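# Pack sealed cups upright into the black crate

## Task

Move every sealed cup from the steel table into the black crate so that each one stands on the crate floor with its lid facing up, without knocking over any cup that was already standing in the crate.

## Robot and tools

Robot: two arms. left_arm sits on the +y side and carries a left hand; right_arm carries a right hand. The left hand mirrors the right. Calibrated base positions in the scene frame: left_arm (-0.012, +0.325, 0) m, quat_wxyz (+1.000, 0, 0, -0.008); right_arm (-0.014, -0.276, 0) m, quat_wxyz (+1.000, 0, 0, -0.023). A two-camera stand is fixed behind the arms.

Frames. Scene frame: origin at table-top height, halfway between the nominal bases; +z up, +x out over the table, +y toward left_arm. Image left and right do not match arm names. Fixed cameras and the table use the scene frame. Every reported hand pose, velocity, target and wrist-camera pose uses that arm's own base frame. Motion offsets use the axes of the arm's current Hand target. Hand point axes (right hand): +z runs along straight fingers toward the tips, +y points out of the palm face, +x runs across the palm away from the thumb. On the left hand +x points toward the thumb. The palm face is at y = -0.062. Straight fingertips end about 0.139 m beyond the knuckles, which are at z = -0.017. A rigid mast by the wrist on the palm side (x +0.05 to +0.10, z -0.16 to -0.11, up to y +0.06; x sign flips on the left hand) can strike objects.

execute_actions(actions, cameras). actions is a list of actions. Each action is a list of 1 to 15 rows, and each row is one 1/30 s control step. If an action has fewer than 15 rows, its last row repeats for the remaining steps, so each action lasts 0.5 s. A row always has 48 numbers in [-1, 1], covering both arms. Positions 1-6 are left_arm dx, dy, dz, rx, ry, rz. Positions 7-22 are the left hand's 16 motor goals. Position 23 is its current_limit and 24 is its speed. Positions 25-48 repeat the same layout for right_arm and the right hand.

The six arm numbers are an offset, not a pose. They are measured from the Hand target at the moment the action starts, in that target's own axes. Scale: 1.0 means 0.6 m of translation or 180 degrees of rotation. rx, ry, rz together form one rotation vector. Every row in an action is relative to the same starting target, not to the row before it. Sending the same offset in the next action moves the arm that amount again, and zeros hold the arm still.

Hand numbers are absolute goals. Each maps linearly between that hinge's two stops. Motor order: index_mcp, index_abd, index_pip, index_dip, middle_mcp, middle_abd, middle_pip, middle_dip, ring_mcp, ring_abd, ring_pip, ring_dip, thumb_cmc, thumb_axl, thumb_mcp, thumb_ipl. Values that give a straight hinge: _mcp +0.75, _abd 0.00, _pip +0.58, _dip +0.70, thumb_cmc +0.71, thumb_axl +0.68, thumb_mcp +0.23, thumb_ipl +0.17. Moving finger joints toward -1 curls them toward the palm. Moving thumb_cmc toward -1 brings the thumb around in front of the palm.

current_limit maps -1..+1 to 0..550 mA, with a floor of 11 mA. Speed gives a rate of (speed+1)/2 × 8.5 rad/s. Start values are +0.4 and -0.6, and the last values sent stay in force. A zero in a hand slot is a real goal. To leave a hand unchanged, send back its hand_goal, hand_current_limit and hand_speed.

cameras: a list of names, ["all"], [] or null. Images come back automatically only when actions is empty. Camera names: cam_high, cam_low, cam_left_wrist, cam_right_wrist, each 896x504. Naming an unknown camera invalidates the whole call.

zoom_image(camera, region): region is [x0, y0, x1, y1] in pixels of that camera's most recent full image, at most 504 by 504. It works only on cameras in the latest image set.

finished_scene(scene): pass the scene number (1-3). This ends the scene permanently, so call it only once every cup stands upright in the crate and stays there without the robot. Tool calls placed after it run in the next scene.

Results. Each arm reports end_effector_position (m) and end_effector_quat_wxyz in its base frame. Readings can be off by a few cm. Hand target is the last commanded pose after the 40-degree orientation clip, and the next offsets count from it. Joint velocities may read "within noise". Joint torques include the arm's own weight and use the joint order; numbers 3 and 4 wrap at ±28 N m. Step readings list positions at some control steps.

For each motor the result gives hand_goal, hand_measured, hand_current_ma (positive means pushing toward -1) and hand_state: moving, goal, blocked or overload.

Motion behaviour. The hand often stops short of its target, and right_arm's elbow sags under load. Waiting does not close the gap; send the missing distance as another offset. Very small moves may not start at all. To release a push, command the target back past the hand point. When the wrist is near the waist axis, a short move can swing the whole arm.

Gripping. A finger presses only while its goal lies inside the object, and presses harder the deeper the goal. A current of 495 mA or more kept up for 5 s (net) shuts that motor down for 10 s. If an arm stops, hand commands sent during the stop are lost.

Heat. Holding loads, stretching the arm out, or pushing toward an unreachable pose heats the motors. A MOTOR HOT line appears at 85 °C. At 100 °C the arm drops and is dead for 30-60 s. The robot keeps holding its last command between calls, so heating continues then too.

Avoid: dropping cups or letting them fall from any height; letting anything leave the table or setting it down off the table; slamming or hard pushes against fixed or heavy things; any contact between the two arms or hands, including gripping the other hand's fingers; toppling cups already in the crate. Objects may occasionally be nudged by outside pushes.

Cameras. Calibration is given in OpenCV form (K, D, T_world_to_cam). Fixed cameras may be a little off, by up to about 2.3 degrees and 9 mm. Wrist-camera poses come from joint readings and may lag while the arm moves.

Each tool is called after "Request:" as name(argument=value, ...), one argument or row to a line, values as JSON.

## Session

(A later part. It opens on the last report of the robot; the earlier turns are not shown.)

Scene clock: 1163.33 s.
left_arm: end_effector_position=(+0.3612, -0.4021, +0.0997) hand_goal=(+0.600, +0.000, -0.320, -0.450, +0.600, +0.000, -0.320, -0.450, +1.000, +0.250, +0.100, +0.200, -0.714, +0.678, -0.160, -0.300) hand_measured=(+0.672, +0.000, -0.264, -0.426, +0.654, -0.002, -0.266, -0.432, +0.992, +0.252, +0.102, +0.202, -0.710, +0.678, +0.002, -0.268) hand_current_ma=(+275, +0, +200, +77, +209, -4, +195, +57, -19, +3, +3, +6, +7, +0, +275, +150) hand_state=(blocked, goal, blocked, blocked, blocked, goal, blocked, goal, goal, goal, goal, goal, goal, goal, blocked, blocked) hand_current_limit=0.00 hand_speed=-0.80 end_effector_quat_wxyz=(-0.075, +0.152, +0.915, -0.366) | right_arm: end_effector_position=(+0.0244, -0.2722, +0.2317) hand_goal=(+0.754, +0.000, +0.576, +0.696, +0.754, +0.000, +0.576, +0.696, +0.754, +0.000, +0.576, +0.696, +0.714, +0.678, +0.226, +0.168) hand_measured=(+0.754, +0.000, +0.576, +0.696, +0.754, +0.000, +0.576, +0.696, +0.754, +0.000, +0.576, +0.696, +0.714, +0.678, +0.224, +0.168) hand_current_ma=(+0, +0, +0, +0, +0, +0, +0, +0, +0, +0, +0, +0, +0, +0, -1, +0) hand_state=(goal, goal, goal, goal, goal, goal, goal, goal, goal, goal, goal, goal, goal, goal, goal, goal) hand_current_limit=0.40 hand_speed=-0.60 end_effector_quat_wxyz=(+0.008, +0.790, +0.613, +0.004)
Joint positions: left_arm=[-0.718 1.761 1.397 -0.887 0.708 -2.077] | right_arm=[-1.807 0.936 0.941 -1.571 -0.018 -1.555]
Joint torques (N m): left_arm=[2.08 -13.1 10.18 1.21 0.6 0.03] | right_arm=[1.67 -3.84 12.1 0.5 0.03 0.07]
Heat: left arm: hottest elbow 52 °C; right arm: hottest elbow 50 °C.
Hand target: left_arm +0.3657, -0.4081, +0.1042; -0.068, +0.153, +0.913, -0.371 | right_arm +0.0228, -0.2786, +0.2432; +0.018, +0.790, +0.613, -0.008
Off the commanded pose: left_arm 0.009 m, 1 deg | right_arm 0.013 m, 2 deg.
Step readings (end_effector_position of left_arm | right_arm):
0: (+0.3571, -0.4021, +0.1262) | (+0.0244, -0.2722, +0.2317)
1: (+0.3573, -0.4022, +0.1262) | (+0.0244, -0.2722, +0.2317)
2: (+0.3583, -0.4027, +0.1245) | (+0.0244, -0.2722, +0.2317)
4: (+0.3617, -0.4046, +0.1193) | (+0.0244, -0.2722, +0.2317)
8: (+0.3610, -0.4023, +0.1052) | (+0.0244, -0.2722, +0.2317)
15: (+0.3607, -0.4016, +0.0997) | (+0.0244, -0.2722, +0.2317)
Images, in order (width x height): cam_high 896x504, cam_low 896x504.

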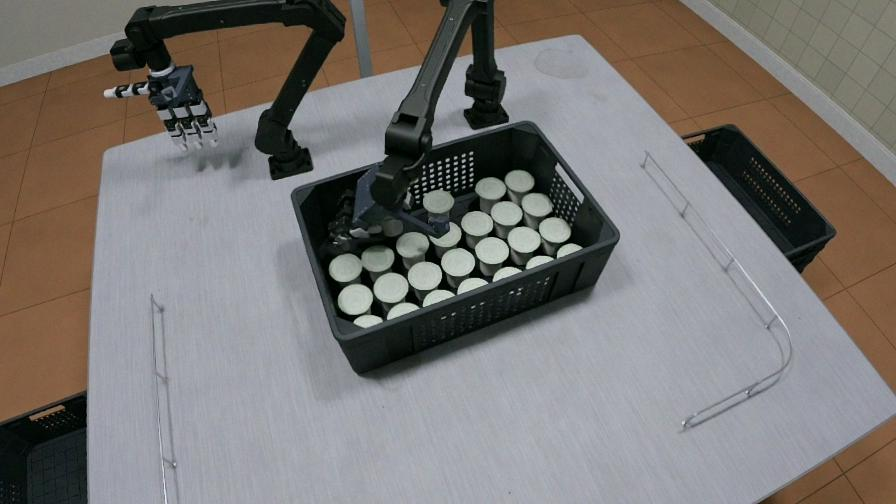

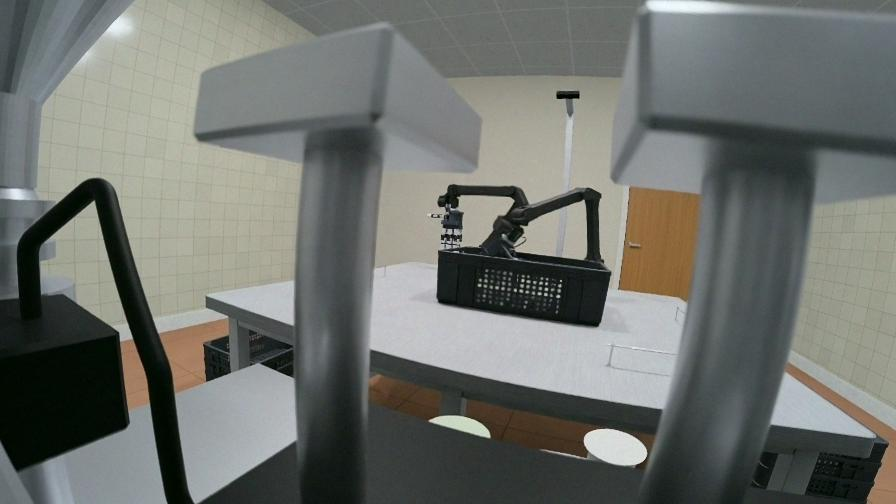

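Request:
execute_actions(
  actions=[
    [[0,0.012,0.012,0,0,0,0.60,0,-0.32,-0.45,0.60,0,-0.32,-0.45,1.0,0.25,0.1,0.2,-0.714,0.678,-0.16,-0.30,0,-0.8,0,0,0,0,0,0,0.754,0,0.576,0.696,0.754,0,0.576,0.696,0.754,0,0.576,0.696,0.714,0.678,0.226,0.168,0.4,-0.6]],
    [[0,0.012,0.012,0,0,0,0.60,0,-0.32,-0.45,0.60,0,-0.32,-0.45,1.0,0.25,0.1,0.2,-0.714,0.678,-0.16,-0.30,0,-0.8,0,0,0,0,0,0,0.754,0,0.576,0.696,0.754,0,0.576,0.696,0.754,0,0.576,0.696,0.714,0.678,0.226,0.168,0.4,-0.6]],
  ],
  cameras=["cam_high"],
)

Request:
zoom_image(
  camera="cam_high",
  region=[300, 150, 480, 310],
)

Scene clock: 1195.07 s.
left_arm: end_effector_position=(+0.3619, -0.4027, +0.0829) hand_goal=(+0.600, +0.000, -0.320, -0.450, +0.600, +0.000, -0.320, -0.450, +1.000, +0.250, +0.100, +0.200, -0.714, +0.678, -0.160, -0.300) hand_measured=(+0.672, +0.000, -0.264, -0.426, +0.654, -0.002, -0.266, -0.432, +0.992, +0.252, +0.102, +0.202, -0.710, +0.678, +0.002, -0.268) hand_current_ma=(+275, +0, +200, +77, +209, -4, +195, +57, -19, +3, +3, +6, +7, +0, +275, +150) hand_state=(blocked, goal, blocked, blocked, blocked, goal, blocked, goal, goal, goal, goal, goal, goal, goal, blocked, blocked) hand_current_limit=0.00 hand_speed=-0.80 end_effector_quat_wxyz=(-0.072, +0.154, +0.914, -0.368) | right_arm: end_effector_position=(+0.0244, -0.2722, +0.2317) hand_goal=(+0.754, +0.000, +0.576, +0.696, +0.754, +0.000, +0.576, +0.696, +0.754, +0.000, +0.576, +0.696, +0.714, +0.678, +0.226, +0.168) hand_measured=(+0.754, +0.000, +0.576, +0.696, +0.754, +0.000, +0.576, +0.696, +0.754, +0.000, +0.576, +0.696, +0.714, +0.678, +0.224, +0.168) hand_current_ma=(+0, +0, +0, +0, +0, +0, +0, +0, +0, +0, +0, +0, +0, +0, -1, +0) hand_state=(goal, goal, goal, goal, goal, goal, goal, goal, goal, goal, goal, goal, goal, goal, goal, goal) hand_current_limit=0.40 hand_speed=-0.60 end_effector_quat_wxyz=(+0.008, +0.790, +0.613, +0.004)
Joint positions: left_arm=[-0.718 1.775 1.369 -0.837 0.708 -2.077] | right_arm=[-1.807 0.936 0.941 -1.571 -0.018 -1.555]
Joint torques (N m): left_arm=[2.2 -12.81 9.91 1.26 0.58 0.05] | right_arm=[1.67 -3.78 12.1 0.5 0.03 0.08]
Heat: left arm: hottest elbow 51 °C; right arm: hottest elbow 50 °C.
Hand target: left_arm +0.3656, -0.4078, +0.0838; -0.068, +0.153, +0.913, -0.371 | right_arm +0.0228, -0.2786, +0.2432; +0.018, +0.790, +0.613, -0.008
Off the commanded pose: left_arm 0.006 m, 1 deg | right_arm 0.013 m, 2 deg.
Step readings (end_effector_position of left_arm | right_arm):
0: (+0.3612, -0.4021, +0.0997) | (+0.0244, -0.2722, +0.2317)
1: (+0.3613, -0.4022, +0.0997) | (+0.0244, -0.2722, +0.2317)
2: (+0.3616, -0.4024, +0.0996) | (+0.0244, -0.2722, +0.2317)
4: (+0.3625, -0.4032, +0.0988) | (+0.0244, -0.2722, +0.2317)
8: (+0.3627, -0.4034, +0.0969) | (+0.0244, -0.2722, +0.2317)
15: (+0.3623, -0.4030, +0.0947) | (+0.0244, -0.2722, +0.2317)
16: (+0.3623, -0.4031, +0.0947) | (+0.0244, -0.2722, +0.2317)
17: (+0.3625, -0.4032, +0.0944) | (+0.0244, -0.2722, +0.2317)
19: (+0.3631, -0.4038, +0.0930) | (+0.0244, -0.2722, +0.2317)
23: (+0.3628, -0.4034, +0.0883) | (+0.0244, -0.2722, +0.2317)
30: (+0.3617, -0.4025, +0.0829) | (+0.0244, -0.2722, +0.2317)
Images, in order (width x height): cam_high 896x504.

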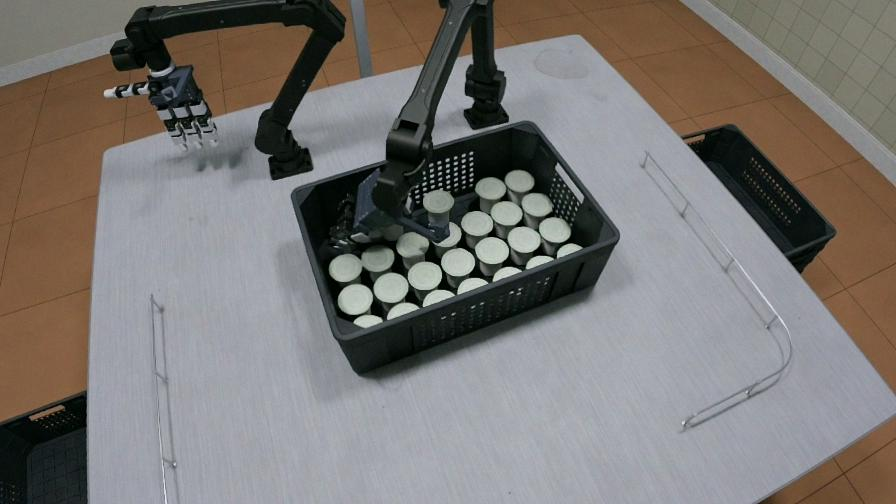

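Scaled by 2.800 from the camera's 896x504 image, which has a finer 1280x720 frame.

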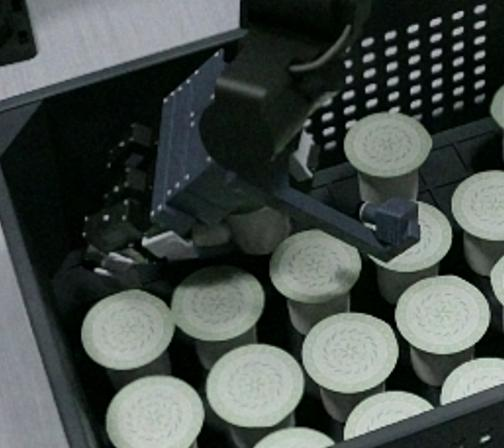

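Request:
execute_actions(
  actions=[
    [[0,0.0135,0.0135,0,0,0,0.60,0,-0.32,-0.45,0.60,0,-0.32,-0.45,1.0,0.25,0.1,0.2,-0.714,0.678,-0.16,-0.30,0,-0.8,0,0,0,0,0,0,0.754,0,0.576,0.696,0.754,0,0.576,0.696,0.754,0,0.576,0.696,0.714,0.678,0.226,0.168,0.4,-0.6]],
  ],
)

Request:
execute_actions(
  actions=[
    [[0,0.0071,0.0071,0,0,0,0.60,0,-0.32,-0.45,0.60,0,-0.32,-0.45,1.0,0.25,0.1,0.2,-0.714,0.678,-0.16,-0.30,0,-0.8,0,0,0,0,0,0,0.754,0,0.576,0.696,0.754,0,0.576,0.696,0.754,0,0.576,0.696,0.714,0.678,0.226,0.168,0.4,-0.6]],
  ],
  cameras=["cam_high"],
)

Request:
zoom_image(
  camera="cam_high",
  region=[300, 150, 480, 310],
)

Scene clock: 1204.70 s.
left_arm: end_effector_position=(+0.3618, -0.4026, +0.0717) hand_goal=(+0.600, +0.000, -0.320, -0.450, +0.600, +0.000, -0.320, -0.450, +1.000, +0.250, +0.100, +0.200, -0.714, +0.678, -0.160, -0.300) hand_measured=(+0.672, +0.000, -0.264, -0.426, +0.654, -0.002, -0.266, -0.432, +0.992, +0.252, +0.102, +0.202, -0.710, +0.678, +0.002, -0.268) hand_current_ma=(+275, +0, +200, +77, +209, -4, +195, +57, -19, +3, +3, +6, +7, +0, +275, +150) hand_state=(blocked, goal, blocked, blocked, blocked, goal, blocked, goal, goal, goal, goal, goal, goal, goal, blocked, blocked) hand_current_limit=0.00 hand_speed=-0.80 end_effector_quat_wxyz=(-0.072, +0.154, +0.914, -0.368) | right_arm: end_effector_position=(+0.0244, -0.2722, +0.2317) hand_goal=(+0.754, +0.000, +0.576, +0.696, +0.754, +0.000, +0.576, +0.696, +0.754, +0.000, +0.576, +0.696, +0.714, +0.678, +0.226, +0.168) hand_measured=(+0.754, +0.000, +0.576, +0.696, +0.754, +0.000, +0.576, +0.696, +0.754, +0.000, +0.576, +0.696, +0.714, +0.678, +0.224, +0.168) hand_current_ma=(+0, +0, +0, +0, +0, +0, +0, +0, +0, +0, +0, +0, +0, +0, -1, +0) hand_state=(goal, goal, goal, goal, goal, goal, goal, goal, goal, goal, goal, goal, goal, goal, goal, goal) hand_current_limit=0.40 hand_speed=-0.60 end_effector_quat_wxyz=(+0.008, +0.790, +0.613, +0.004)
Joint positions: left_arm=[-0.718 1.787 1.353 -0.81 0.708 -2.077] | right_arm=[-1.807 0.936 0.941 -1.571 -0.018 -1.555]
Joint torques (N m): left_arm=[2.2 -12.86 9.72 1.26 0.59 0.04] | right_arm=[1.67 -3.78 12.11 0.5 0.03 0.07]
Heat: left arm: hottest elbow 51 °C; right arm: hottest elbow 50 °C.
Hand target: left_arm +0.3654, -0.4076, +0.0722; -0.068, +0.153, +0.913, -0.371 | right_arm +0.0228, -0.2786, +0.2432; +0.018, +0.790, +0.613, -0.008
Off the commanded pose: left_arm 0.006 m, 1 deg | right_arm 0.013 m, 2 deg.
Step readings (end_effector_position of left_arm | right_arm):
0: (+0.3619, -0.4027, +0.0829) | (+0.0244, -0.2722, +0.2317)
1: (+0.3620, -0.4028, +0.0829) | (+0.0244, -0.2722, +0.2317)
2: (+0.3621, -0.4028, +0.0826) | (+0.0244, -0.2722, +0.2317)
4: (+0.3629, -0.4035, +0.0815) | (+0.0244, -0.2722, +0.2317)
8: (+0.3628, -0.4035, +0.0774) | (+0.0244, -0.2722, +0.2317)
15: (+0.3616, -0.4024, +0.0717) | (+0.0244, -0.2722, +0.2317)

Scene clock: 1205.40 s.
left_arm: end_effector_position=(+0.3622, -0.4029, +0.0673) hand_goal=(+0.600, +0.000, -0.320, -0.450, +0.600, +0.000, -0.320, -0.450, +1.000, +0.250, +0.100, +0.200, -0.714, +0.678, -0.160, -0.300) hand_measured=(+0.672, +0.000, -0.264, -0.426, +0.654, -0.002, -0.266, -0.432, +0.992, +0.252, +0.102, +0.202, -0.710, +0.678, +0.002, -0.268) hand_current_ma=(+275, +0, +200, +77, +209, -4, +195, +57, -19, +3, +3, +6, +7, +0, +275, +150) hand_state=(blocked, goal, blocked, blocked, blocked, goal, blocked, goal, goal, goal, goal, goal, goal, goal, blocked, blocked) hand_current_limit=0.00 hand_speed=-0.80 end_effector_quat_wxyz=(-0.070, +0.154, +0.914, -0.369) | right_arm: end_effector_position=(+0.0244, -0.2722, +0.2317) hand_goal=(+0.754, +0.000, +0.576, +0.696, +0.754, +0.000, +0.576, +0.696, +0.754, +0.000, +0.576, +0.696, +0.714, +0.678, +0.226, +0.168) hand_measured=(+0.754, +0.000, +0.576, +0.696, +0.754, +0.000, +0.576, +0.696, +0.754, +0.000, +0.576, +0.696, +0.714, +0.678, +0.224, +0.168) hand_current_ma=(+0, +0, +0, +0, +0, +0, +0, +0, +0, +0, +0, +0, +0, +0, -1, +0) hand_state=(goal, goal, goal, goal, goal, goal, goal, goal, goal, goal, goal, goal, goal, goal, goal, goal) hand_current_limit=0.40 hand_speed=-0.60 end_effector_quat_wxyz=(+0.008, +0.790, +0.613, +0.004)
Joint positions: left_arm=[-0.718 1.791 1.346 -0.796 0.708 -2.077] | right_arm=[-1.807 0.936 0.941 -1.571 -0.018 -1.555]
Joint torques (N m): left_arm=[2.08 -12.63 9.63 1.25 0.59 0.04] | right_arm=[1.67 -3.78 12.1 0.5 0.03 0.08]
Heat: left arm: hottest elbow 51 °C; right arm: hottest elbow 50 °C.
Hand target: left_arm +0.3654, -0.4075, +0.0664; -0.068, +0.153, +0.913, -0.371 | right_arm +0.0228, -0.2786, +0.2432; +0.018, +0.790, +0.613, -0.008
Off the commanded pose: left_arm 0.006 m, 0 deg | right_arm 0.013 m, 2 deg.
Step readings (end_effector_position of left_arm | right_arm):
0: (+0.3618, -0.4026, +0.0717) | (+0.0244, -0.2722, +0.2317)
1: (+0.3619, -0.4026, +0.0717) | (+0.0244, -0.2722, +0.2317)
2: (+0.3620, -0.4028, +0.0717) | (+0.0244, -0.2722, +0.2317)
4: (+0.3625, -0.4032, +0.0712) | (+0.0244, -0.2722, +0.2317)
8: (+0.3626, -0.4033, +0.0697) | (+0.0244, -0.2722, +0.2317)
15: (+0.3621, -0.4029, +0.0673) | (+0.0244, -0.2722, +0.2317)
Images, in order (width x height): cam_high 896x504.

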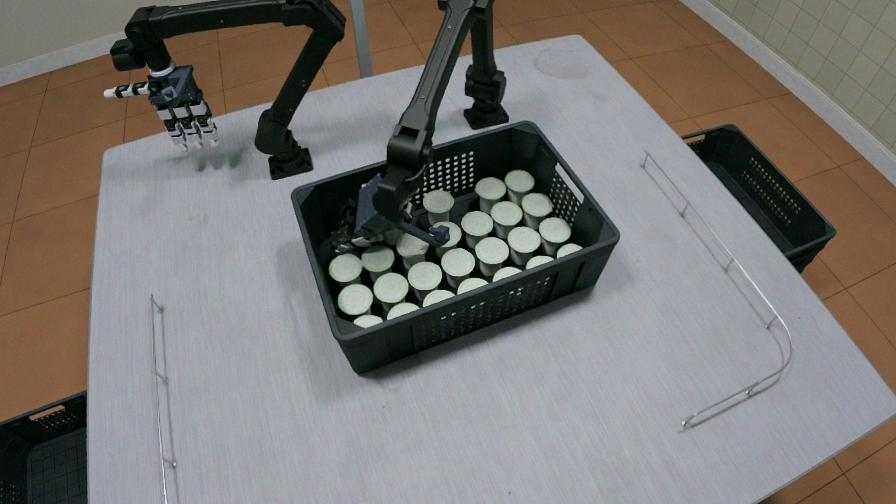

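Scaled by 2.800 from the camera's 896x504 image, which has a finer 1280x720 frame.

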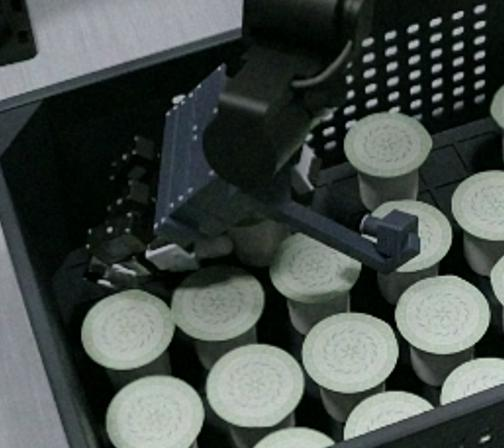

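Request:
execute_actions(
  actions=[
    [[0,0.0059,0.0059,0,0,0,0.60,0,-0.32,-0.45,0.60,0,-0.32,-0.45,1.0,0.25,0.1,0.2,-0.714,0.678,-0.16,-0.30,0,-0.8,0,0,0,0,0,0,0.754,0,0.576,0.696,0.754,0,0.576,0.696,0.754,0,0.576,0.696,0.714,0.678,0.226,0.168,0.4,-0.6]],
  ],
  cameras=["cam_high"],
)

Request:
zoom_image(
  camera="cam_high",
  region=[340, 190, 480, 290],
)

Scene clock: 1210.17 s.
left_arm: end_effector_position=(+0.3622, -0.4029, +0.0621) hand_goal=(+0.600, +0.000, -0.320, -0.450, +0.600, +0.000, -0.320, -0.450, +1.000, +0.250, +0.100, +0.200, -0.714, +0.678, -0.160, -0.300) hand_measured=(+0.672, +0.000, -0.264, -0.426, +0.654, -0.002, -0.266, -0.432, +0.992, +0.252, +0.102, +0.202, -0.710, +0.678, +0.002, -0.268) hand_current_ma=(+275, +0, +200, +77, +209, -4, +195, +57, -19, +3, +3, +6, +7, +0, +275, +150) hand_state=(blocked, goal, blocked, blocked, blocked, goal, blocked, goal, goal, goal, goal, goal, goal, goal, blocked, blocked) hand_current_limit=0.00 hand_speed=-0.80 end_effector_quat_wxyz=(-0.071, +0.154, +0.914, -0.368) | right_arm: end_effector_position=(+0.0244, -0.2722, +0.2317) hand_goal=(+0.754, +0.000, +0.576, +0.696, +0.754, +0.000, +0.576, +0.696, +0.754, +0.000, +0.576, +0.696, +0.714, +0.678, +0.226, +0.168) hand_measured=(+0.754, +0.000, +0.576, +0.696, +0.754, +0.000, +0.576, +0.696, +0.754, +0.000, +0.576, +0.696, +0.714, +0.678, +0.224, +0.168) hand_current_ma=(+0, +0, +0, +0, +0, +0, +0, +0, +0, +0, +0, +0, +0, +0, -1, +0) hand_state=(goal, goal, goal, goal, goal, goal, goal, goal, goal, goal, goal, goal, goal, goal, goal, goal) hand_current_limit=0.40 hand_speed=-0.60 end_effector_quat_wxyz=(+0.008, +0.790, +0.613, +0.004)
Joint positions: left_arm=[-0.718 1.797 1.339 -0.783 0.708 -2.077] | right_arm=[-1.807 0.936 0.941 -1.571 -0.018 -1.555]
Joint torques (N m): left_arm=[2.26 -12.69 9.59 1.29 0.59 0.04] | right_arm=[1.67 -3.78 12.1 0.51 0.03 0.07]
Heat: left arm: hottest elbow 51 °C; right arm: hottest elbow 50 °C.
Hand target: left_arm +0.3655, -0.4075, +0.0613; -0.068, +0.153, +0.913, -0.371 | right_arm +0.0228, -0.2786, +0.2432; +0.018, +0.790, +0.613, -0.008
Off the commanded pose: left_arm 0.006 m, 0 deg | right_arm 0.013 m, 2 deg.
Step readings (end_effector_position of left_arm | right_arm):
0: (+0.3622, -0.4029, +0.0673) | (+0.0244, -0.2722, +0.2317)
1: (+0.3622, -0.4029, +0.0673) | (+0.0244, -0.2722, +0.2317)
2: (+0.3624, -0.4031, +0.0671) | (+0.0244, -0.2722, +0.2317)
4: (+0.3627, -0.4034, +0.0667) | (+0.0244, -0.2722, +0.2317)
8: (+0.3627, -0.4034, +0.0648) | (+0.0244, -0.2722, +0.2317)
15: (+0.3621, -0.4028, +0.0622) | (+0.0244, -0.2722, +0.2317)
Images, in order (width x height): cam_high 896x504.

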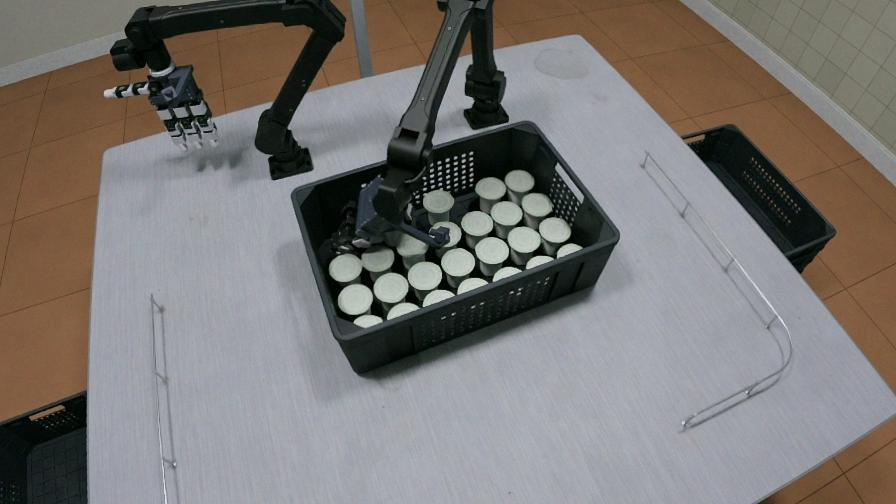

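Scaled by 3.600 from the camera's 896x504 image, which has a finer 1280x720 frame.

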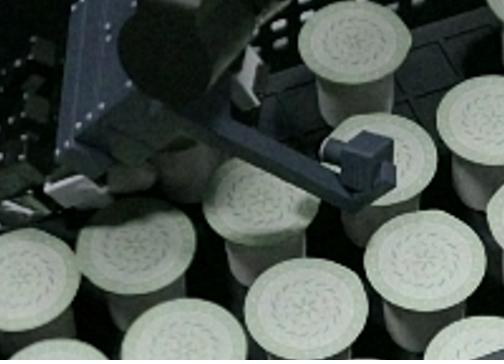

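Request:
execute_actions(
  actions=[
    [[0,0.0041,0.0041,0,0,0,0.60,0,-0.32,-0.45,0.60,0,-0.32,-0.45,1.0,0.25,0.1,0.2,-0.714,0.678,-0.16,-0.30,0,-0.8,0,0,0,0,0,0,0.754,0,0.576,0.696,0.754,0,0.576,0.696,0.754,0,0.576,0.696,0.714,0.678,0.226,0.168,0.4,-0.6]],
  ],
  cameras=["cam_high"],
)

Request:
zoom_image(
  camera="cam_high",
  region=[340, 190, 480, 290],
)

Scene clock: 1217.17 s.
left_arm: end_effector_position=(+0.3623, -0.4030, +0.0591) hand_goal=(+0.600, +0.000, -0.320, -0.450, +0.600, +0.000, -0.320, -0.450, +1.000, +0.250, +0.100, +0.200, -0.714, +0.678, -0.160, -0.300) hand_measured=(+0.672, +0.000, -0.264, -0.426, +0.654, -0.002, -0.266, -0.432, +0.992, +0.252, +0.102, +0.202, -0.710, +0.678, +0.002, -0.268) hand_current_ma=(+275, +0, +200, +77, +209, -4, +195, +57, -19, +3, +3, +6, +7, +0, +275, +150) hand_state=(blocked, goal, blocked, blocked, blocked, goal, blocked, goal, goal, goal, goal, goal, goal, goal, blocked, blocked) hand_current_limit=0.00 hand_speed=-0.80 end_effector_quat_wxyz=(-0.070, +0.154, +0.914, -0.369) | right_arm: end_effector_position=(+0.0244, -0.2722, +0.2317) hand_goal=(+0.754, +0.000, +0.576, +0.696, +0.754, +0.000, +0.576, +0.696, +0.754, +0.000, +0.576, +0.696, +0.714, +0.678, +0.226, +0.168) hand_measured=(+0.754, +0.000, +0.576, +0.696, +0.754, +0.000, +0.576, +0.696, +0.754, +0.000, +0.576, +0.696, +0.714, +0.678, +0.224, +0.168) hand_current_ma=(+0, +0, +0, +0, +0, +0, +0, +0, +0, +0, +0, +0, +0, +0, -1, +0) hand_state=(goal, goal, goal, goal, goal, goal, goal, goal, goal, goal, goal, goal, goal, goal, goal, goal) hand_current_limit=0.40 hand_speed=-0.60 end_effector_quat_wxyz=(+0.008, +0.790, +0.613, +0.004)
Joint positions: left_arm=[-0.718 1.8 1.335 -0.775 0.708 -2.077] | right_arm=[-1.807 0.936 0.941 -1.571 -0.018 -1.555]
Joint torques (N m): left_arm=[2.32 -12.86 9.54 1.22 0.56 0.03] | right_arm=[1.67 -3.78 12.08 0.5 0.04 0.07]
Heat: left arm: hottest elbow 50 °C; right arm: hottest elbow 50 °C.
Hand target: left_arm +0.3654, -0.4075, +0.0578; -0.068, +0.153, +0.913, -0.371 | right_arm +0.0228, -0.2786, +0.2432; +0.018, +0.790, +0.613, -0.008
Off the commanded pose: left_arm 0.006 m, 0 deg | right_arm 0.013 m, 2 deg.
Step readings (end_effector_position of left_arm | right_arm):
0: (+0.3622, -0.4029, +0.0621) | (+0.0244, -0.2722, +0.2317)
1: (+0.3622, -0.4029, +0.0621) | (+0.0244, -0.2722, +0.2317)
2: (+0.3623, -0.4030, +0.0621) | (+0.0244, -0.2722, +0.2317)
4: (+0.3628, -0.4034, +0.0621) | (+0.0244, -0.2722, +0.2317)
8: (+0.3634, -0.4040, +0.0616) | (+0.0244, -0.2722, +0.2317)
15: (+0.3623, -0.4031, +0.0595) | (+0.0244, -0.2722, +0.2317)
Images, in order (width x height): cam_high 896x504.

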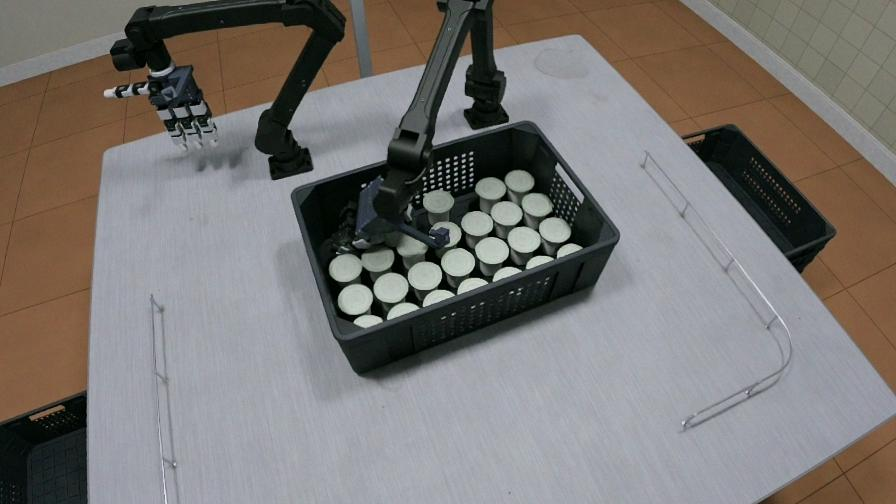

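Scaled by 3.600 from the camera's 896x504 image, which has a finer 1280x720 frame.

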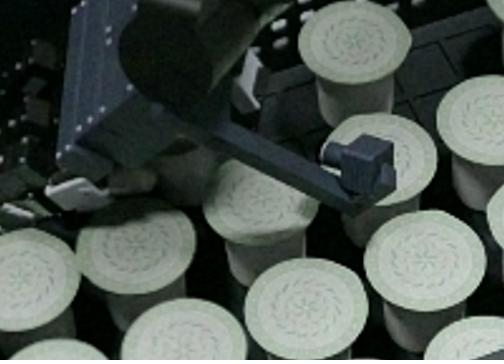

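Request:
execute_actions(
  actions=[
    [[0,0.0024,0.0024,0,0,0,0.60,0,-0.32,-0.45,0.60,0,-0.32,-0.45,1.0,0.25,0.1,0.2,-0.714,0.678,-0.16,-0.30,0,-0.8,0,0,0,0,0,0,0.754,0,0.576,0.696,0.754,0,0.576,0.696,0.754,0,0.576,0.696,0.714,0.678,0.226,0.168,0.4,-0.6]],
  ],
  cameras=["cam_high","cam_left_wrist"],
)

Request:
zoom_image(
  camera="cam_high",
  region=[340, 190, 480, 290],
)

Scene clock: 1223.20 s.
left_arm: end_effector_position=(+0.3631, -0.4037, +0.0583) hand_goal=(+0.600, +0.000, -0.320, -0.450, +0.600, +0.000, -0.320, -0.450, +1.000, +0.250, +0.100, +0.200, -0.714, +0.678, -0.160, -0.300) hand_measured=(+0.672, +0.000, -0.264, -0.426, +0.654, -0.002, -0.266, -0.432, +0.992, +0.252, +0.102, +0.202, -0.710, +0.678, +0.002, -0.268) hand_current_ma=(+275, +0, +200, +77, +209, -4, +195, +57, -19, +3, +3, +6, +7, +0, +275, +150) hand_state=(blocked, goal, blocked, blocked, blocked, goal, blocked, goal, goal, goal, goal, goal, goal, goal, blocked, blocked) hand_current_limit=0.00 hand_speed=-0.80 end_effector_quat_wxyz=(-0.069, +0.155, +0.914, -0.369) | right_arm: end_effector_position=(+0.0244, -0.2722, +0.2317) hand_goal=(+0.754, +0.000, +0.576, +0.696, +0.754, +0.000, +0.576, +0.696, +0.754, +0.000, +0.576, +0.696, +0.714, +0.678, +0.226, +0.168) hand_measured=(+0.754, +0.000, +0.576, +0.696, +0.754, +0.000, +0.576, +0.696, +0.754, +0.000, +0.576, +0.696, +0.714, +0.678, +0.224, +0.168) hand_current_ma=(+0, +0, +0, +0, +0, +0, +0, +0, +0, +0, +0, +0, +0, +0, -1, +0) hand_state=(goal, goal, goal, goal, goal, goal, goal, goal, goal, goal, goal, goal, goal, goal, goal, goal) hand_current_limit=0.40 hand_speed=-0.60 end_effector_quat_wxyz=(+0.008, +0.790, +0.613, +0.004)
Joint positions: left_arm=[-0.718 1.802 1.335 -0.77 0.708 -2.077] | right_arm=[-1.807 0.936 0.941 -1.571 -0.018 -1.555]
Joint torques (N m): left_arm=[2.32 -12.63 9.33 1.29 0.58 0.05] | right_arm=[1.67 -3.78 12.1 0.5 0.03 0.08]
Heat: left arm: hottest elbow 50 °C; right arm: hottest elbow 50 °C.
Hand target: left_arm +0.3654, -0.4074, +0.0557; -0.068, +0.153, +0.913, -0.371 | right_arm +0.0228, -0.2786, +0.2432; +0.018, +0.790, +0.613, -0.008
Off the commanded pose: left_arm 0.005 m, 0 deg | right_arm 0.013 m, 2 deg.
Step readings (end_effector_position of left_arm | right_arm):
0: (+0.3623, -0.4030, +0.0591) | (+0.0244, -0.2722, +0.2317)
1: (+0.3623, -0.4030, +0.0591) | (+0.0244, -0.2722, +0.2317)
2: (+0.3623, -0.4030, +0.0591) | (+0.0244, -0.2722, +0.2317)
4: (+0.3626, -0.4033, +0.0592) | (+0.0244, -0.2722, +0.2317)
8: (+0.3630, -0.4036, +0.0588) | (+0.0244, -0.2722, +0.2317)
15: (+0.3631, -0.4037, +0.0583) | (+0.0244, -0.2722, +0.2317)
camera_calibration:
cam_left_wrist: T_world_to_cam=[[0.554833, -0.733942, 0.391778, -0.541952], [-0.367362, 0.206386, 0.90689, 0.120915], [-0.746462, -0.647097, -0.155112, 0.147449], [0, 0, 0, 1]] pos_world=[0.455178, -0.327302, 0.125539]
Images, in order (width x height): cam_high 896x504, cam_left_wrist 896x504.

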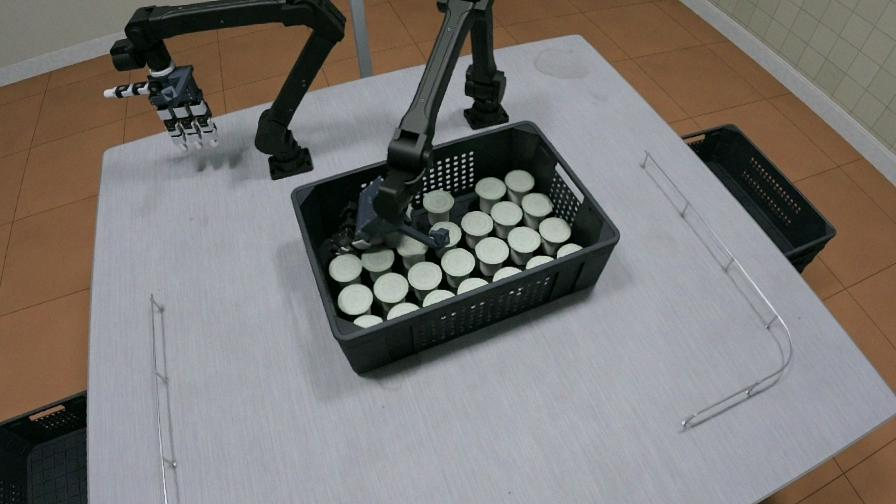

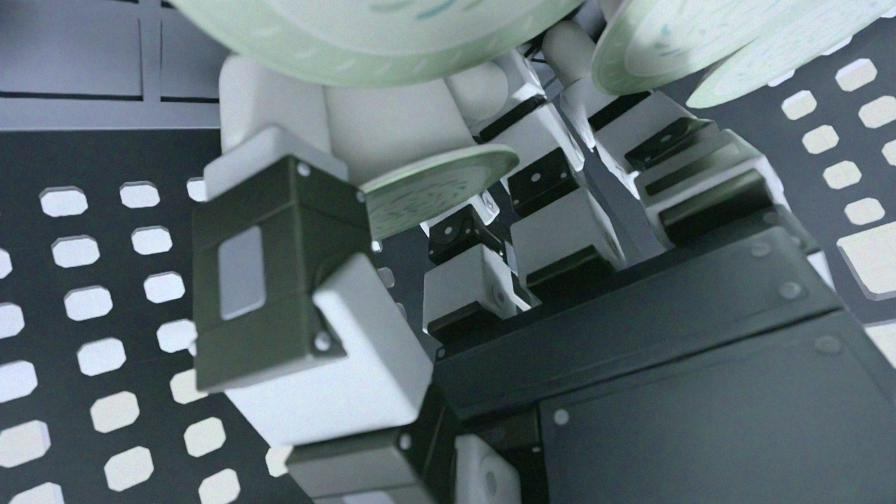

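Scaled by 3.600 from the camera's 896x504 image, which has a finer 1280x720 frame.

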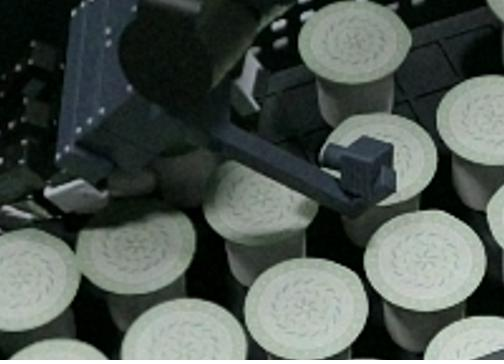

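Request:
execute_actions(
  actions=[
    [[0,0,0,0,0,0,0.66,0,-0.28,-0.43,0.66,0,-0.28,-0.43,1.0,0.25,0.1,0.2,-0.714,0.678,-0.07,-0.27,0,-0.8,0,0,0,0,0,0,0.754,0,0.576,0.696,0.754,0,0.576,0.696,0.754,0,0.576,0.696,0.714,0.678,0.226,0.168,0.4,-0.6]],
    [[0,0,0,0,0,0,0.73,0,-0.26,-0.42,0.73,0,-0.26,-0.42,1.0,0.25,0.1,0.2,-0.714,0.678,-0.02,-0.24,0,-0.8,0,0,0,0,0,0,0.754,0,0.576,0.696,0.754,0,0.576,0.696,0.754,0,0.576,0.696,0.714,0.678,0.226,0.168,0.4,-0.6]],
    [[0,0,0,0,0,0,0.85,0,-0.24,-0.40,0.85,0,-0.24,-0.40,1.0,0.25,0.1,0.2,-0.714,0.678,0.06,-0.22,0.2,-0.8,0,0,0,0,0,0,0.754,0,0.576,0.696,0.754,0,0.576,0.696,0.754,0,0.576,0.696,0.714,0.678,0.226,0.168,0.4,-0.6]],
  ],
  cameras=["cam_high","cam_left_wrist"],
)

Request:
zoom_image(
  camera="cam_high",
  region=[340, 190, 480, 290],
)

Scene clock: 1238.20 s.
left_arm: end_effector_position=(+0.3633, -0.4038, +0.0582) hand_goal=(+0.850, +0.000, -0.240, -0.400, +0.850, +0.000, -0.240, -0.400, +1.000, +0.250, +0.100, +0.200, -0.714, +0.678, +0.060, -0.220) hand_measured=(+0.834, +0.000, -0.242, -0.402, +0.836, -0.002, -0.242, -0.402, +0.992, +0.252, +0.102, +0.202, -0.712, +0.678, +0.058, -0.220) hand_current_ma=(-50, +0, -4, -5, -42, -4, -4, -5, -19, +3, +3, +6, +4, +0, -3, -1) hand_state=(goal, goal, goal, goal, goal, goal, goal, goal, goal, goal, goal, goal, goal, goal, goal, goal) hand_current_limit=0.20 hand_speed=-0.80 end_effector_quat_wxyz=(-0.069, +0.155, +0.914, -0.369) | right_arm: end_effector_position=(+0.0244, -0.2722, +0.2317) hand_goal=(+0.754, +0.000, +0.576, +0.696, +0.754, +0.000, +0.576, +0.696, +0.754, +0.000, +0.576, +0.696, +0.714, +0.678, +0.226, +0.168) hand_measured=(+0.754, +0.000, +0.576, +0.696, +0.754, +0.000, +0.576, +0.696, +0.754, +0.000, +0.576, +0.696, +0.714, +0.678, +0.224, +0.168) hand_current_ma=(+0, +0, +0, +0, +0, +0, +0, +0, +0, +0, +0, +0, +0, +0, -1, +0) hand_state=(goal, goal, goal, goal, goal, goal, goal, goal, goal, goal, goal, goal, goal, goal, goal, goal) hand_current_limit=0.40 hand_speed=-0.60 end_effector_quat_wxyz=(+0.008, +0.790, +0.613, +0.004)
Joint positions: left_arm=[-0.718 1.802 1.335 -0.77 0.708 -2.077] | right_arm=[-1.807 0.936 0.941 -1.571 -0.018 -1.555]
Joint torques (N m): left_arm=[2.26 -12.86 9.31 1.22 0.61 0.07] | right_arm=[1.67 -3.84 12.11 0.5 0.04 0.07]
Heat: left arm: hottest elbow 49 °C; right arm: hottest elbow 50 °C.
Hand target: left_arm +0.3654, -0.4074, +0.0557; -0.068, +0.153, +0.913, -0.371 | right_arm +0.0228, -0.2786, +0.2432; +0.018, +0.790, +0.613, -0.008
Off the commanded pose: left_arm 0.005 m, 0 deg | right_arm 0.013 m, 2 deg.
Step readings (end_effector_position of left_arm | right_arm):
0: (+0.3631, -0.4037, +0.0583) | (+0.0244, -0.2722, +0.2317)
1: (+0.3631, -0.4037, +0.0583) | (+0.0244, -0.2722, +0.2317)
2: (+0.3631, -0.4037, +0.0583) | (+0.0244, -0.2722, +0.2317)
4: (+0.3631, -0.4037, +0.0583) | (+0.0244, -0.2722, +0.2317)
8: (+0.3631, -0.4037, +0.0583) | (+0.0244, -0.2722, +0.2317)
15: (+0.3631, -0.4037, +0.0583) | (+0.0244, -0.2722, +0.2317)
16: (+0.3631, -0.4037, +0.0583) | (+0.0244, -0.2722, +0.2317)
17: (+0.3631, -0.4037, +0.0583) | (+0.0244, -0.2722, +0.2317)
19: (+0.3631, -0.4036, +0.0582) | (+0.0244, -0.2722, +0.2317)
23: (+0.3633, -0.4038, +0.0582) | (+0.0244, -0.2722, +0.2317)
30: (+0.3633, -0.4038, +0.0582) | (+0.0244, -0.2722, +0.2317)
31: (+0.3633, -0.4038, +0.0582) | (+0.0244, -0.2722, +0.2317)
32: (+0.3633, -0.4038, +0.0582) | (+0.0244, -0.2722, +0.2317)
34: (+0.3633, -0.4038, +0.0582) | (+0.0244, -0.2722, +0.2317)
38: (+0.3633, -0.4038, +0.0582) | (+0.0244, -0.2722, +0.2317)
45: (+0.3633, -0.4038, +0.0582) | (+0.0244, -0.2722, +0.2317)
camera_calibration:
cam_left_wrist: T_world_to_cam=[[0.554601, -0.73375, 0.392464, -0.542038], [-0.368207, 0.206561, 0.906508, 0.121372], [-0.746218, -0.647259, -0.155613, 0.147374], [0, 0, 0, 1]] pos_world=[0.455278, -0.327402, 0.125639]
Images, in order (width x height): cam_high 896x504, cam_left_wrist 896x504.

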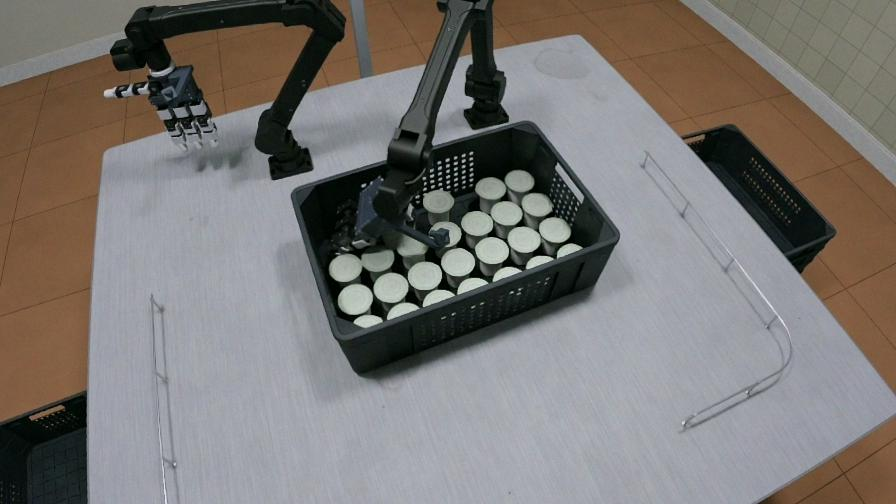

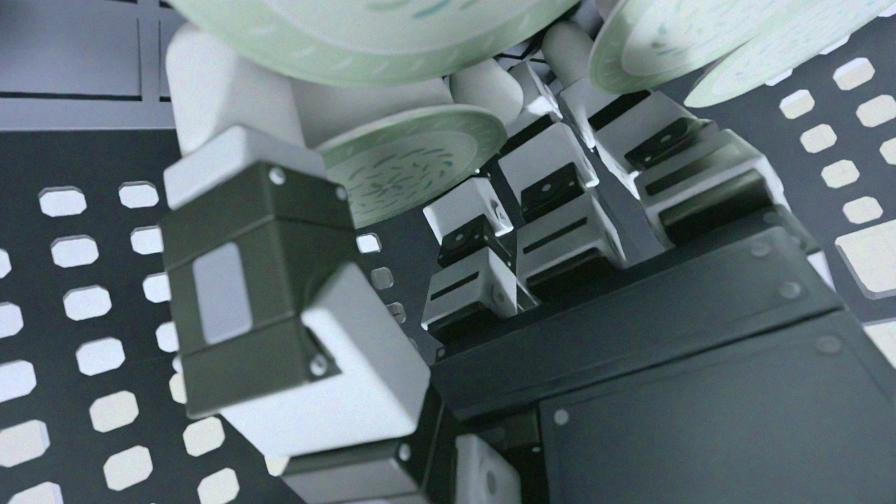

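Scaled by 3.600 from the camera's 896x504 image, which has a finer 1280x720 frame.

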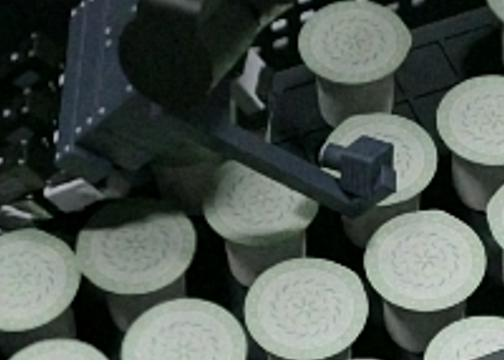

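Request:
execute_actions(
  actions=[
    [[0,0,0,0,0,0,0.93,0,-0.226,-0.39,0.93,0,-0.226,-0.39,1.0,0.25,0.1,0.2,-0.714,0.678,0.11,-0.21,0.2,-0.8,0,0,0,0,0,0,0.754,0,0.576,0.696,0.754,0,0.576,0.696,0.754,0,0.576,0.696,0.714,0.678,0.226,0.168,0.4,-0.6]],
    [[0,0,0,0,0,0,0.93,0,-0.19,-0.36,0.93,0,-0.19,-0.36,1.0,0.25,0.1,0.2,-0.714,0.678,0.15,-0.19,0.2,-0.8,0,0,0,0,0,0,0.754,0,0.576,0.696,0.754,0,0.576,0.696,0.754,0,0.576,0.696,0.714,0.678,0.226,0.168,0.4,-0.6]],
    [[0,0,0,0,0,0,0.86,0,-0.1,-0.25,0.86,0,-0.1,-0.25,1.0,0.25,0.1,0.2,-0.714,0.678,0.26,-0.18,0.1,-0.8,0,0,0,0,0,0,0.754,0,0.576,0.696,0.754,0,0.576,0.696,0.754,0,0.576,0.696,0.714,0.678,0.226,0.168,0.4,-0.6]],
  ],
  cameras=["cam_high","cam_left_wrist"],
)

Request:
zoom_image(
  camera="cam_high",
  region=[340, 190, 480, 290],
)

Scene clock: 1247.97 s.
left_arm: end_effector_position=(+0.3640, -0.4040, +0.0582) hand_goal=(+0.860, +0.000, -0.100, -0.250, +0.860, +0.000, -0.100, -0.250, +1.000, +0.250, +0.100, +0.200, -0.714, +0.678, +0.260, -0.180) hand_measured=(+0.852, -0.004, -0.106, -0.252, +0.856, -0.002, -0.102, -0.252, +0.992, +0.252, +0.102, +0.202, -0.712, +0.678, +0.252, -0.182) hand_current_ma=(-20, -9, -13, -5, -10, -4, -6, -5, -19, +3, +3, +6, +4, +0, -29, -6) hand_state=(goal, goal, goal, goal, goal, goal, goal, goal, goal, goal, goal, goal, goal, goal, goal, goal) hand_current_limit=0.10 hand_speed=-0.80 end_effector_quat_wxyz=(-0.067, +0.155, +0.914, -0.370) | right_arm: end_effector_position=(+0.0244, -0.2722, +0.2317) hand_goal=(+0.754, +0.000, +0.576, +0.696, +0.754, +0.000, +0.576, +0.696, +0.754, +0.000, +0.576, +0.696, +0.714, +0.678, +0.226, +0.168) hand_measured=(+0.754, +0.000, +0.576, +0.696, +0.754, +0.000, +0.576, +0.696, +0.754, +0.000, +0.576, +0.696, +0.714, +0.678, +0.224, +0.168) hand_current_ma=(+0, +0, +0, +0, +0, +0, +0, +0, +0, +0, +0, +0, +0, +0, -1, +0) hand_state=(goal, goal, goal, goal, goal, goal, goal, goal, goal, goal, goal, goal, goal, goal, goal, goal) hand_current_limit=0.40 hand_speed=-0.60 end_effector_quat_wxyz=(+0.008, +0.790, +0.613, +0.004)
Joint positions: left_arm=[-0.718 1.802 1.335 -0.767 0.706 -2.077] | right_arm=[-1.807 0.936 0.941 -1.571 -0.018 -1.555]
Joint torques (N m): left_arm=[2.08 -12.92 9.4 1.16 0.68 0.05] | right_arm=[1.67 -3.84 12.1 0.5 0.03 0.07]
Heat: left arm: hottest elbow 49 °C; right arm: hottest elbow 50 °C.
Hand target: left_arm +0.3654, -0.4074, +0.0557; -0.068, +0.153, +0.913, -0.371 | right_arm +0.0228, -0.2786, +0.2432; +0.018, +0.790, +0.613, -0.008
Off the commanded pose: left_arm 0.004 m, 0 deg | right_arm 0.013 m, 2 deg.
Step readings (end_effector_position of left_arm | right_arm):
0: (+0.3633, -0.4038, +0.0582) | (+0.0244, -0.2722, +0.2317)
1: (+0.3633, -0.4038, +0.0582) | (+0.0244, -0.2722, +0.2317)
2: (+0.3633, -0.4038, +0.0582) | (+0.0244, -0.2722, +0.2317)
4: (+0.3633, -0.4037, +0.0582) | (+0.0244, -0.2722, +0.2317)
8: (+0.3636, -0.4040, +0.0583) | (+0.0244, -0.2722, +0.2317)
15: (+0.3636, -0.4040, +0.0583) | (+0.0244, -0.2722, +0.2317)
16: (+0.3636, -0.4040, +0.0583) | (+0.0244, -0.2722, +0.2317)
17: (+0.3636, -0.4039, +0.0582) | (+0.0244, -0.2722, +0.2317)
19: (+0.3637, -0.4038, +0.0582) | (+0.0244, -0.2722, +0.2317)
23: (+0.3637, -0.4038, +0.0582) | (+0.0244, -0.2722, +0.2317)
30: (+0.3637, -0.4038, +0.0582) | (+0.0244, -0.2722, +0.2317)
31: (+0.3637, -0.4038, +0.0582) | (+0.0244, -0.2722, +0.2317)
32: (+0.3637, -0.4038, +0.0582) | (+0.0244, -0.2722, +0.2317)
34: (+0.3639, -0.4040, +0.0582) | (+0.0244, -0.2722, +0.2317)
38: (+0.3640, -0.4040, +0.0582) | (+0.0244, -0.2722, +0.2317)
45: (+0.3640, -0.4040, +0.0582) | (+0.0244, -0.2722, +0.2317)
camera_calibration:
cam_left_wrist: T_world_to_cam=[[0.553788, -0.733233, 0.394574, -0.542225], [-0.370944, 0.207001, 0.905291, 0.123051], [-0.745466, -0.647704, -0.157353, 0.147362], [0, 0, 0, 1]] pos_world=[0.455777, -0.327602, 0.125739]
Images, in order (width x height): cam_high 896x504, cam_left_wrist 896x504.

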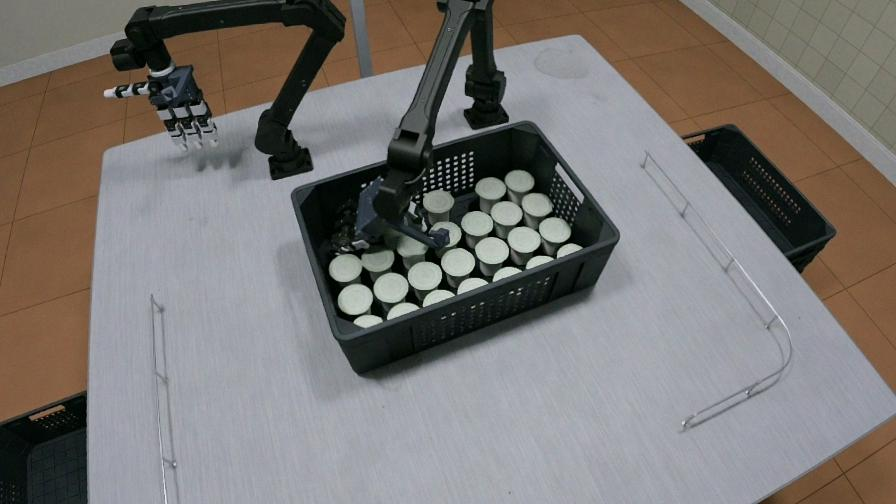

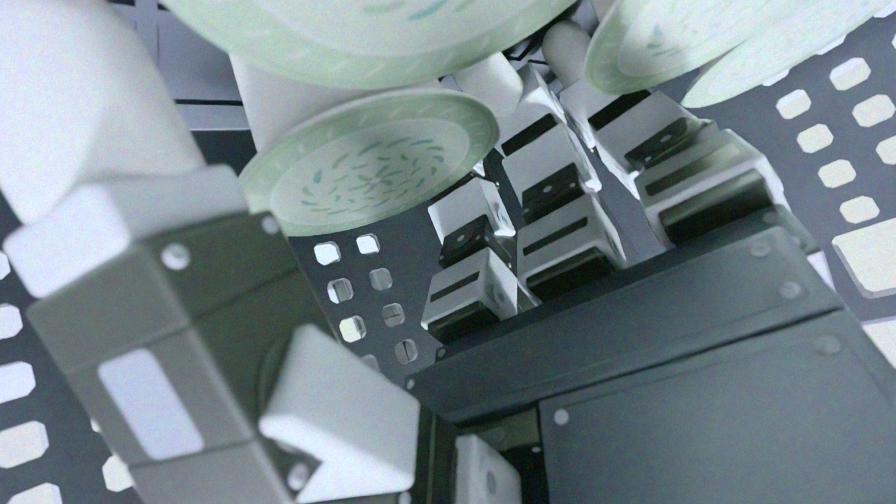

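Scaled by 3.600 from the camera's 896x504 image, which has a finer 1280x720 frame.

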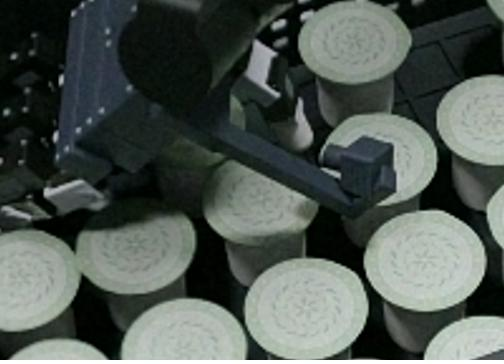

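Request:
execute_actions(
  actions=[
    [[0,-0.012,-0.012,0,0,0,0.86,0,-0.06,-0.21,0.86,0,-0.06,-0.21,1.0,0.25,0.1,0.2,-0.714,0.678,0.26,-0.17,0.1,-0.8,0,0,0,0,0,0,0.754,0,0.576,0.696,0.754,0,0.576,0.696,0.754,0,0.576,0.696,0.714,0.678,0.226,0.168,0.4,-0.6]],
    [[0,-0.012,-0.012,0,0,0,0.86,0,-0.06,-0.21,0.86,0,-0.06,-0.21,1.0,0.25,0.1,0.2,-0.714,0.678,0.26,-0.17,0.1,-0.8,0,0,0,0,0,0,0.754,0,0.576,0.696,0.754,0,0.576,0.696,0.754,0,0.576,0.696,0.714,0.678,0.226,0.168,0.4,-0.6]],
  ],
  cameras=["cam_high","cam_left_wrist"],
)

Request:
zoom_image(
  camera="cam_high",
  region=[340, 190, 480, 290],
)

Scene clock: 1256.37 s.
left_arm: end_effector_position=(+0.3613, -0.4002, +0.0576) hand_goal=(+0.860, +0.000, -0.060, -0.210, +0.860, +0.000, -0.060, -0.210, +1.000, +0.250, +0.100, +0.200, -0.714, +0.678, +0.260, -0.170) hand_measured=(+0.848, -0.032, -0.062, -0.212, +0.856, -0.002, -0.062, -0.212, +0.992, +0.252, +0.102, +0.202, -0.712, +0.678, +0.252, -0.172) hand_current_ma=(-37, -92, -3, -5, -10, -4, -6, -5, -19, +3, +3, +6, +4, +0, -29, -7) hand_state=(goal, blocked, goal, goal, goal, goal, goal, goal, goal, goal, goal, goal, goal, goal, goal, goal) hand_current_limit=0.10 hand_speed=-0.80 end_effector_quat_wxyz=(-0.073, +0.152, +0.916, -0.364) | right_arm: end_effector_position=(+0.0244, -0.2722, +0.2317) hand_goal=(+0.754, +0.000, +0.576, +0.696, +0.754, +0.000, +0.576, +0.696, +0.754, +0.000, +0.576, +0.696, +0.714, +0.678, +0.226, +0.168) hand_measured=(+0.754, +0.000, +0.576, +0.696, +0.754, +0.000, +0.576, +0.696, +0.754, +0.000, +0.576, +0.696, +0.714, +0.678, +0.224, +0.168) hand_current_ma=(+0, +0, +0, +0, +0, +0, +0, +0, +0, +0, +0, +0, +0, +0, -1, +0) hand_state=(goal, goal, goal, goal, goal, goal, goal, goal, goal, goal, goal, goal, goal, goal, goal, goal) hand_current_limit=0.40 hand_speed=-0.60 end_effector_quat_wxyz=(+0.008, +0.790, +0.613, +0.004)
Joint positions: left_arm=[-0.717 1.802 1.335 -0.785 0.703 -2.077] | right_arm=[-1.807 0.936 0.941 -1.571 -0.018 -1.555]
Joint torques (N m): left_arm=[1.9 -14.62 11.32 -0.16 0.8 0.06] | right_arm=[1.67 -3.78 12.1 0.49 0.04 0.08]
Heat: left arm: hottest elbow 49 °C; right arm: hottest elbow 50 °C.
Hand target: left_arm +0.3655, -0.4077, +0.0761; -0.068, +0.153, +0.913, -0.371 | right_arm +0.0228, -0.2786, +0.2432; +0.018, +0.790, +0.613, -0.008
Off the commanded pose: left_arm 0.020 m, 1 deg | right_arm 0.013 m, 2 deg.
Step readings (end_effector_position of left_arm | right_arm):
0: (+0.3640, -0.4040, +0.0582) | (+0.0244, -0.2722, +0.2317)
1: (+0.3640, -0.4040, +0.0582) | (+0.0244, -0.2722, +0.2317)
2: (+0.3640, -0.4040, +0.0582) | (+0.0244, -0.2722, +0.2317)
4: (+0.3640, -0.4040, +0.0582) | (+0.0244, -0.2722, +0.2317)
8: (+0.3636, -0.4036, +0.0581) | (+0.0244, -0.2722, +0.2317)
15: (+0.3635, -0.4033, +0.0581) | (+0.0244, -0.2722, +0.2317)
16: (+0.3634, -0.4033, +0.0581) | (+0.0244, -0.2722, +0.2317)
17: (+0.3631, -0.4030, +0.0580) | (+0.0244, -0.2722, +0.2317)
19: (+0.3622, -0.4021, +0.0579) | (+0.0244, -0.2722, +0.2317)
23: (+0.3615, -0.4009, +0.0577) | (+0.0244, -0.2722, +0.2317)
30: (+0.3613, -0.4002, +0.0576) | (+0.0244, -0.2722, +0.2317)
camera_calibration:
cam_left_wrist: T_world_to_cam=[[0.560003, -0.737493, 0.377493, -0.540679], [-0.360596, 0.19325, 0.912483, 0.112147], [-0.7459, -0.647116, -0.157717, 0.148219], [0, 0, 0, 1]] pos_world=[0.453778, -0.324505, 0.125147]
Images, in order (width x height): cam_high 896x504, cam_left_wrist 896x504.

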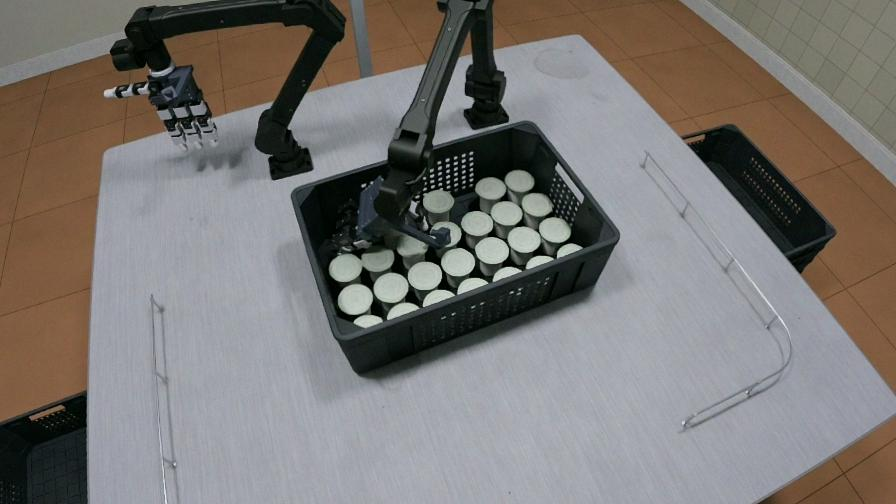

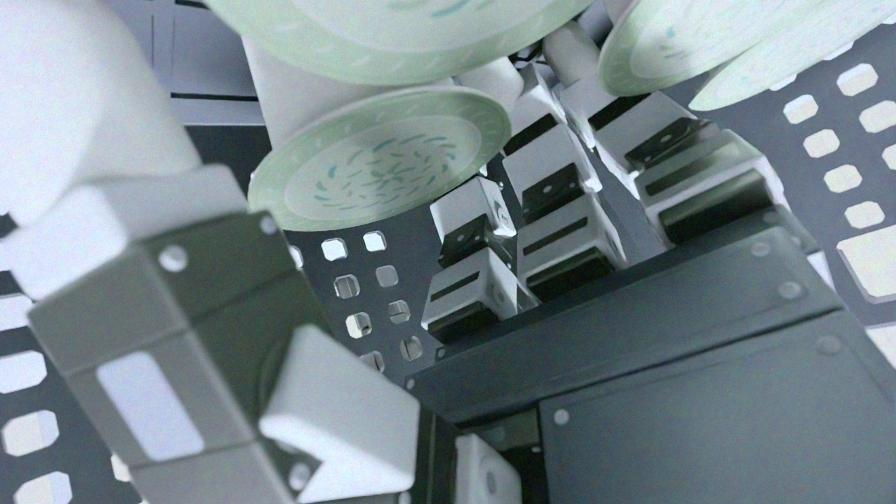

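Scaled by 3.600 from the camera's 896x504 image, which has a finer 1280x720 frame.

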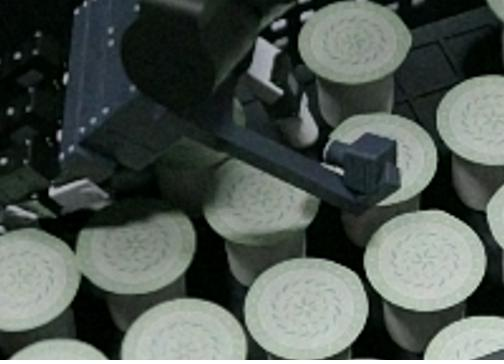

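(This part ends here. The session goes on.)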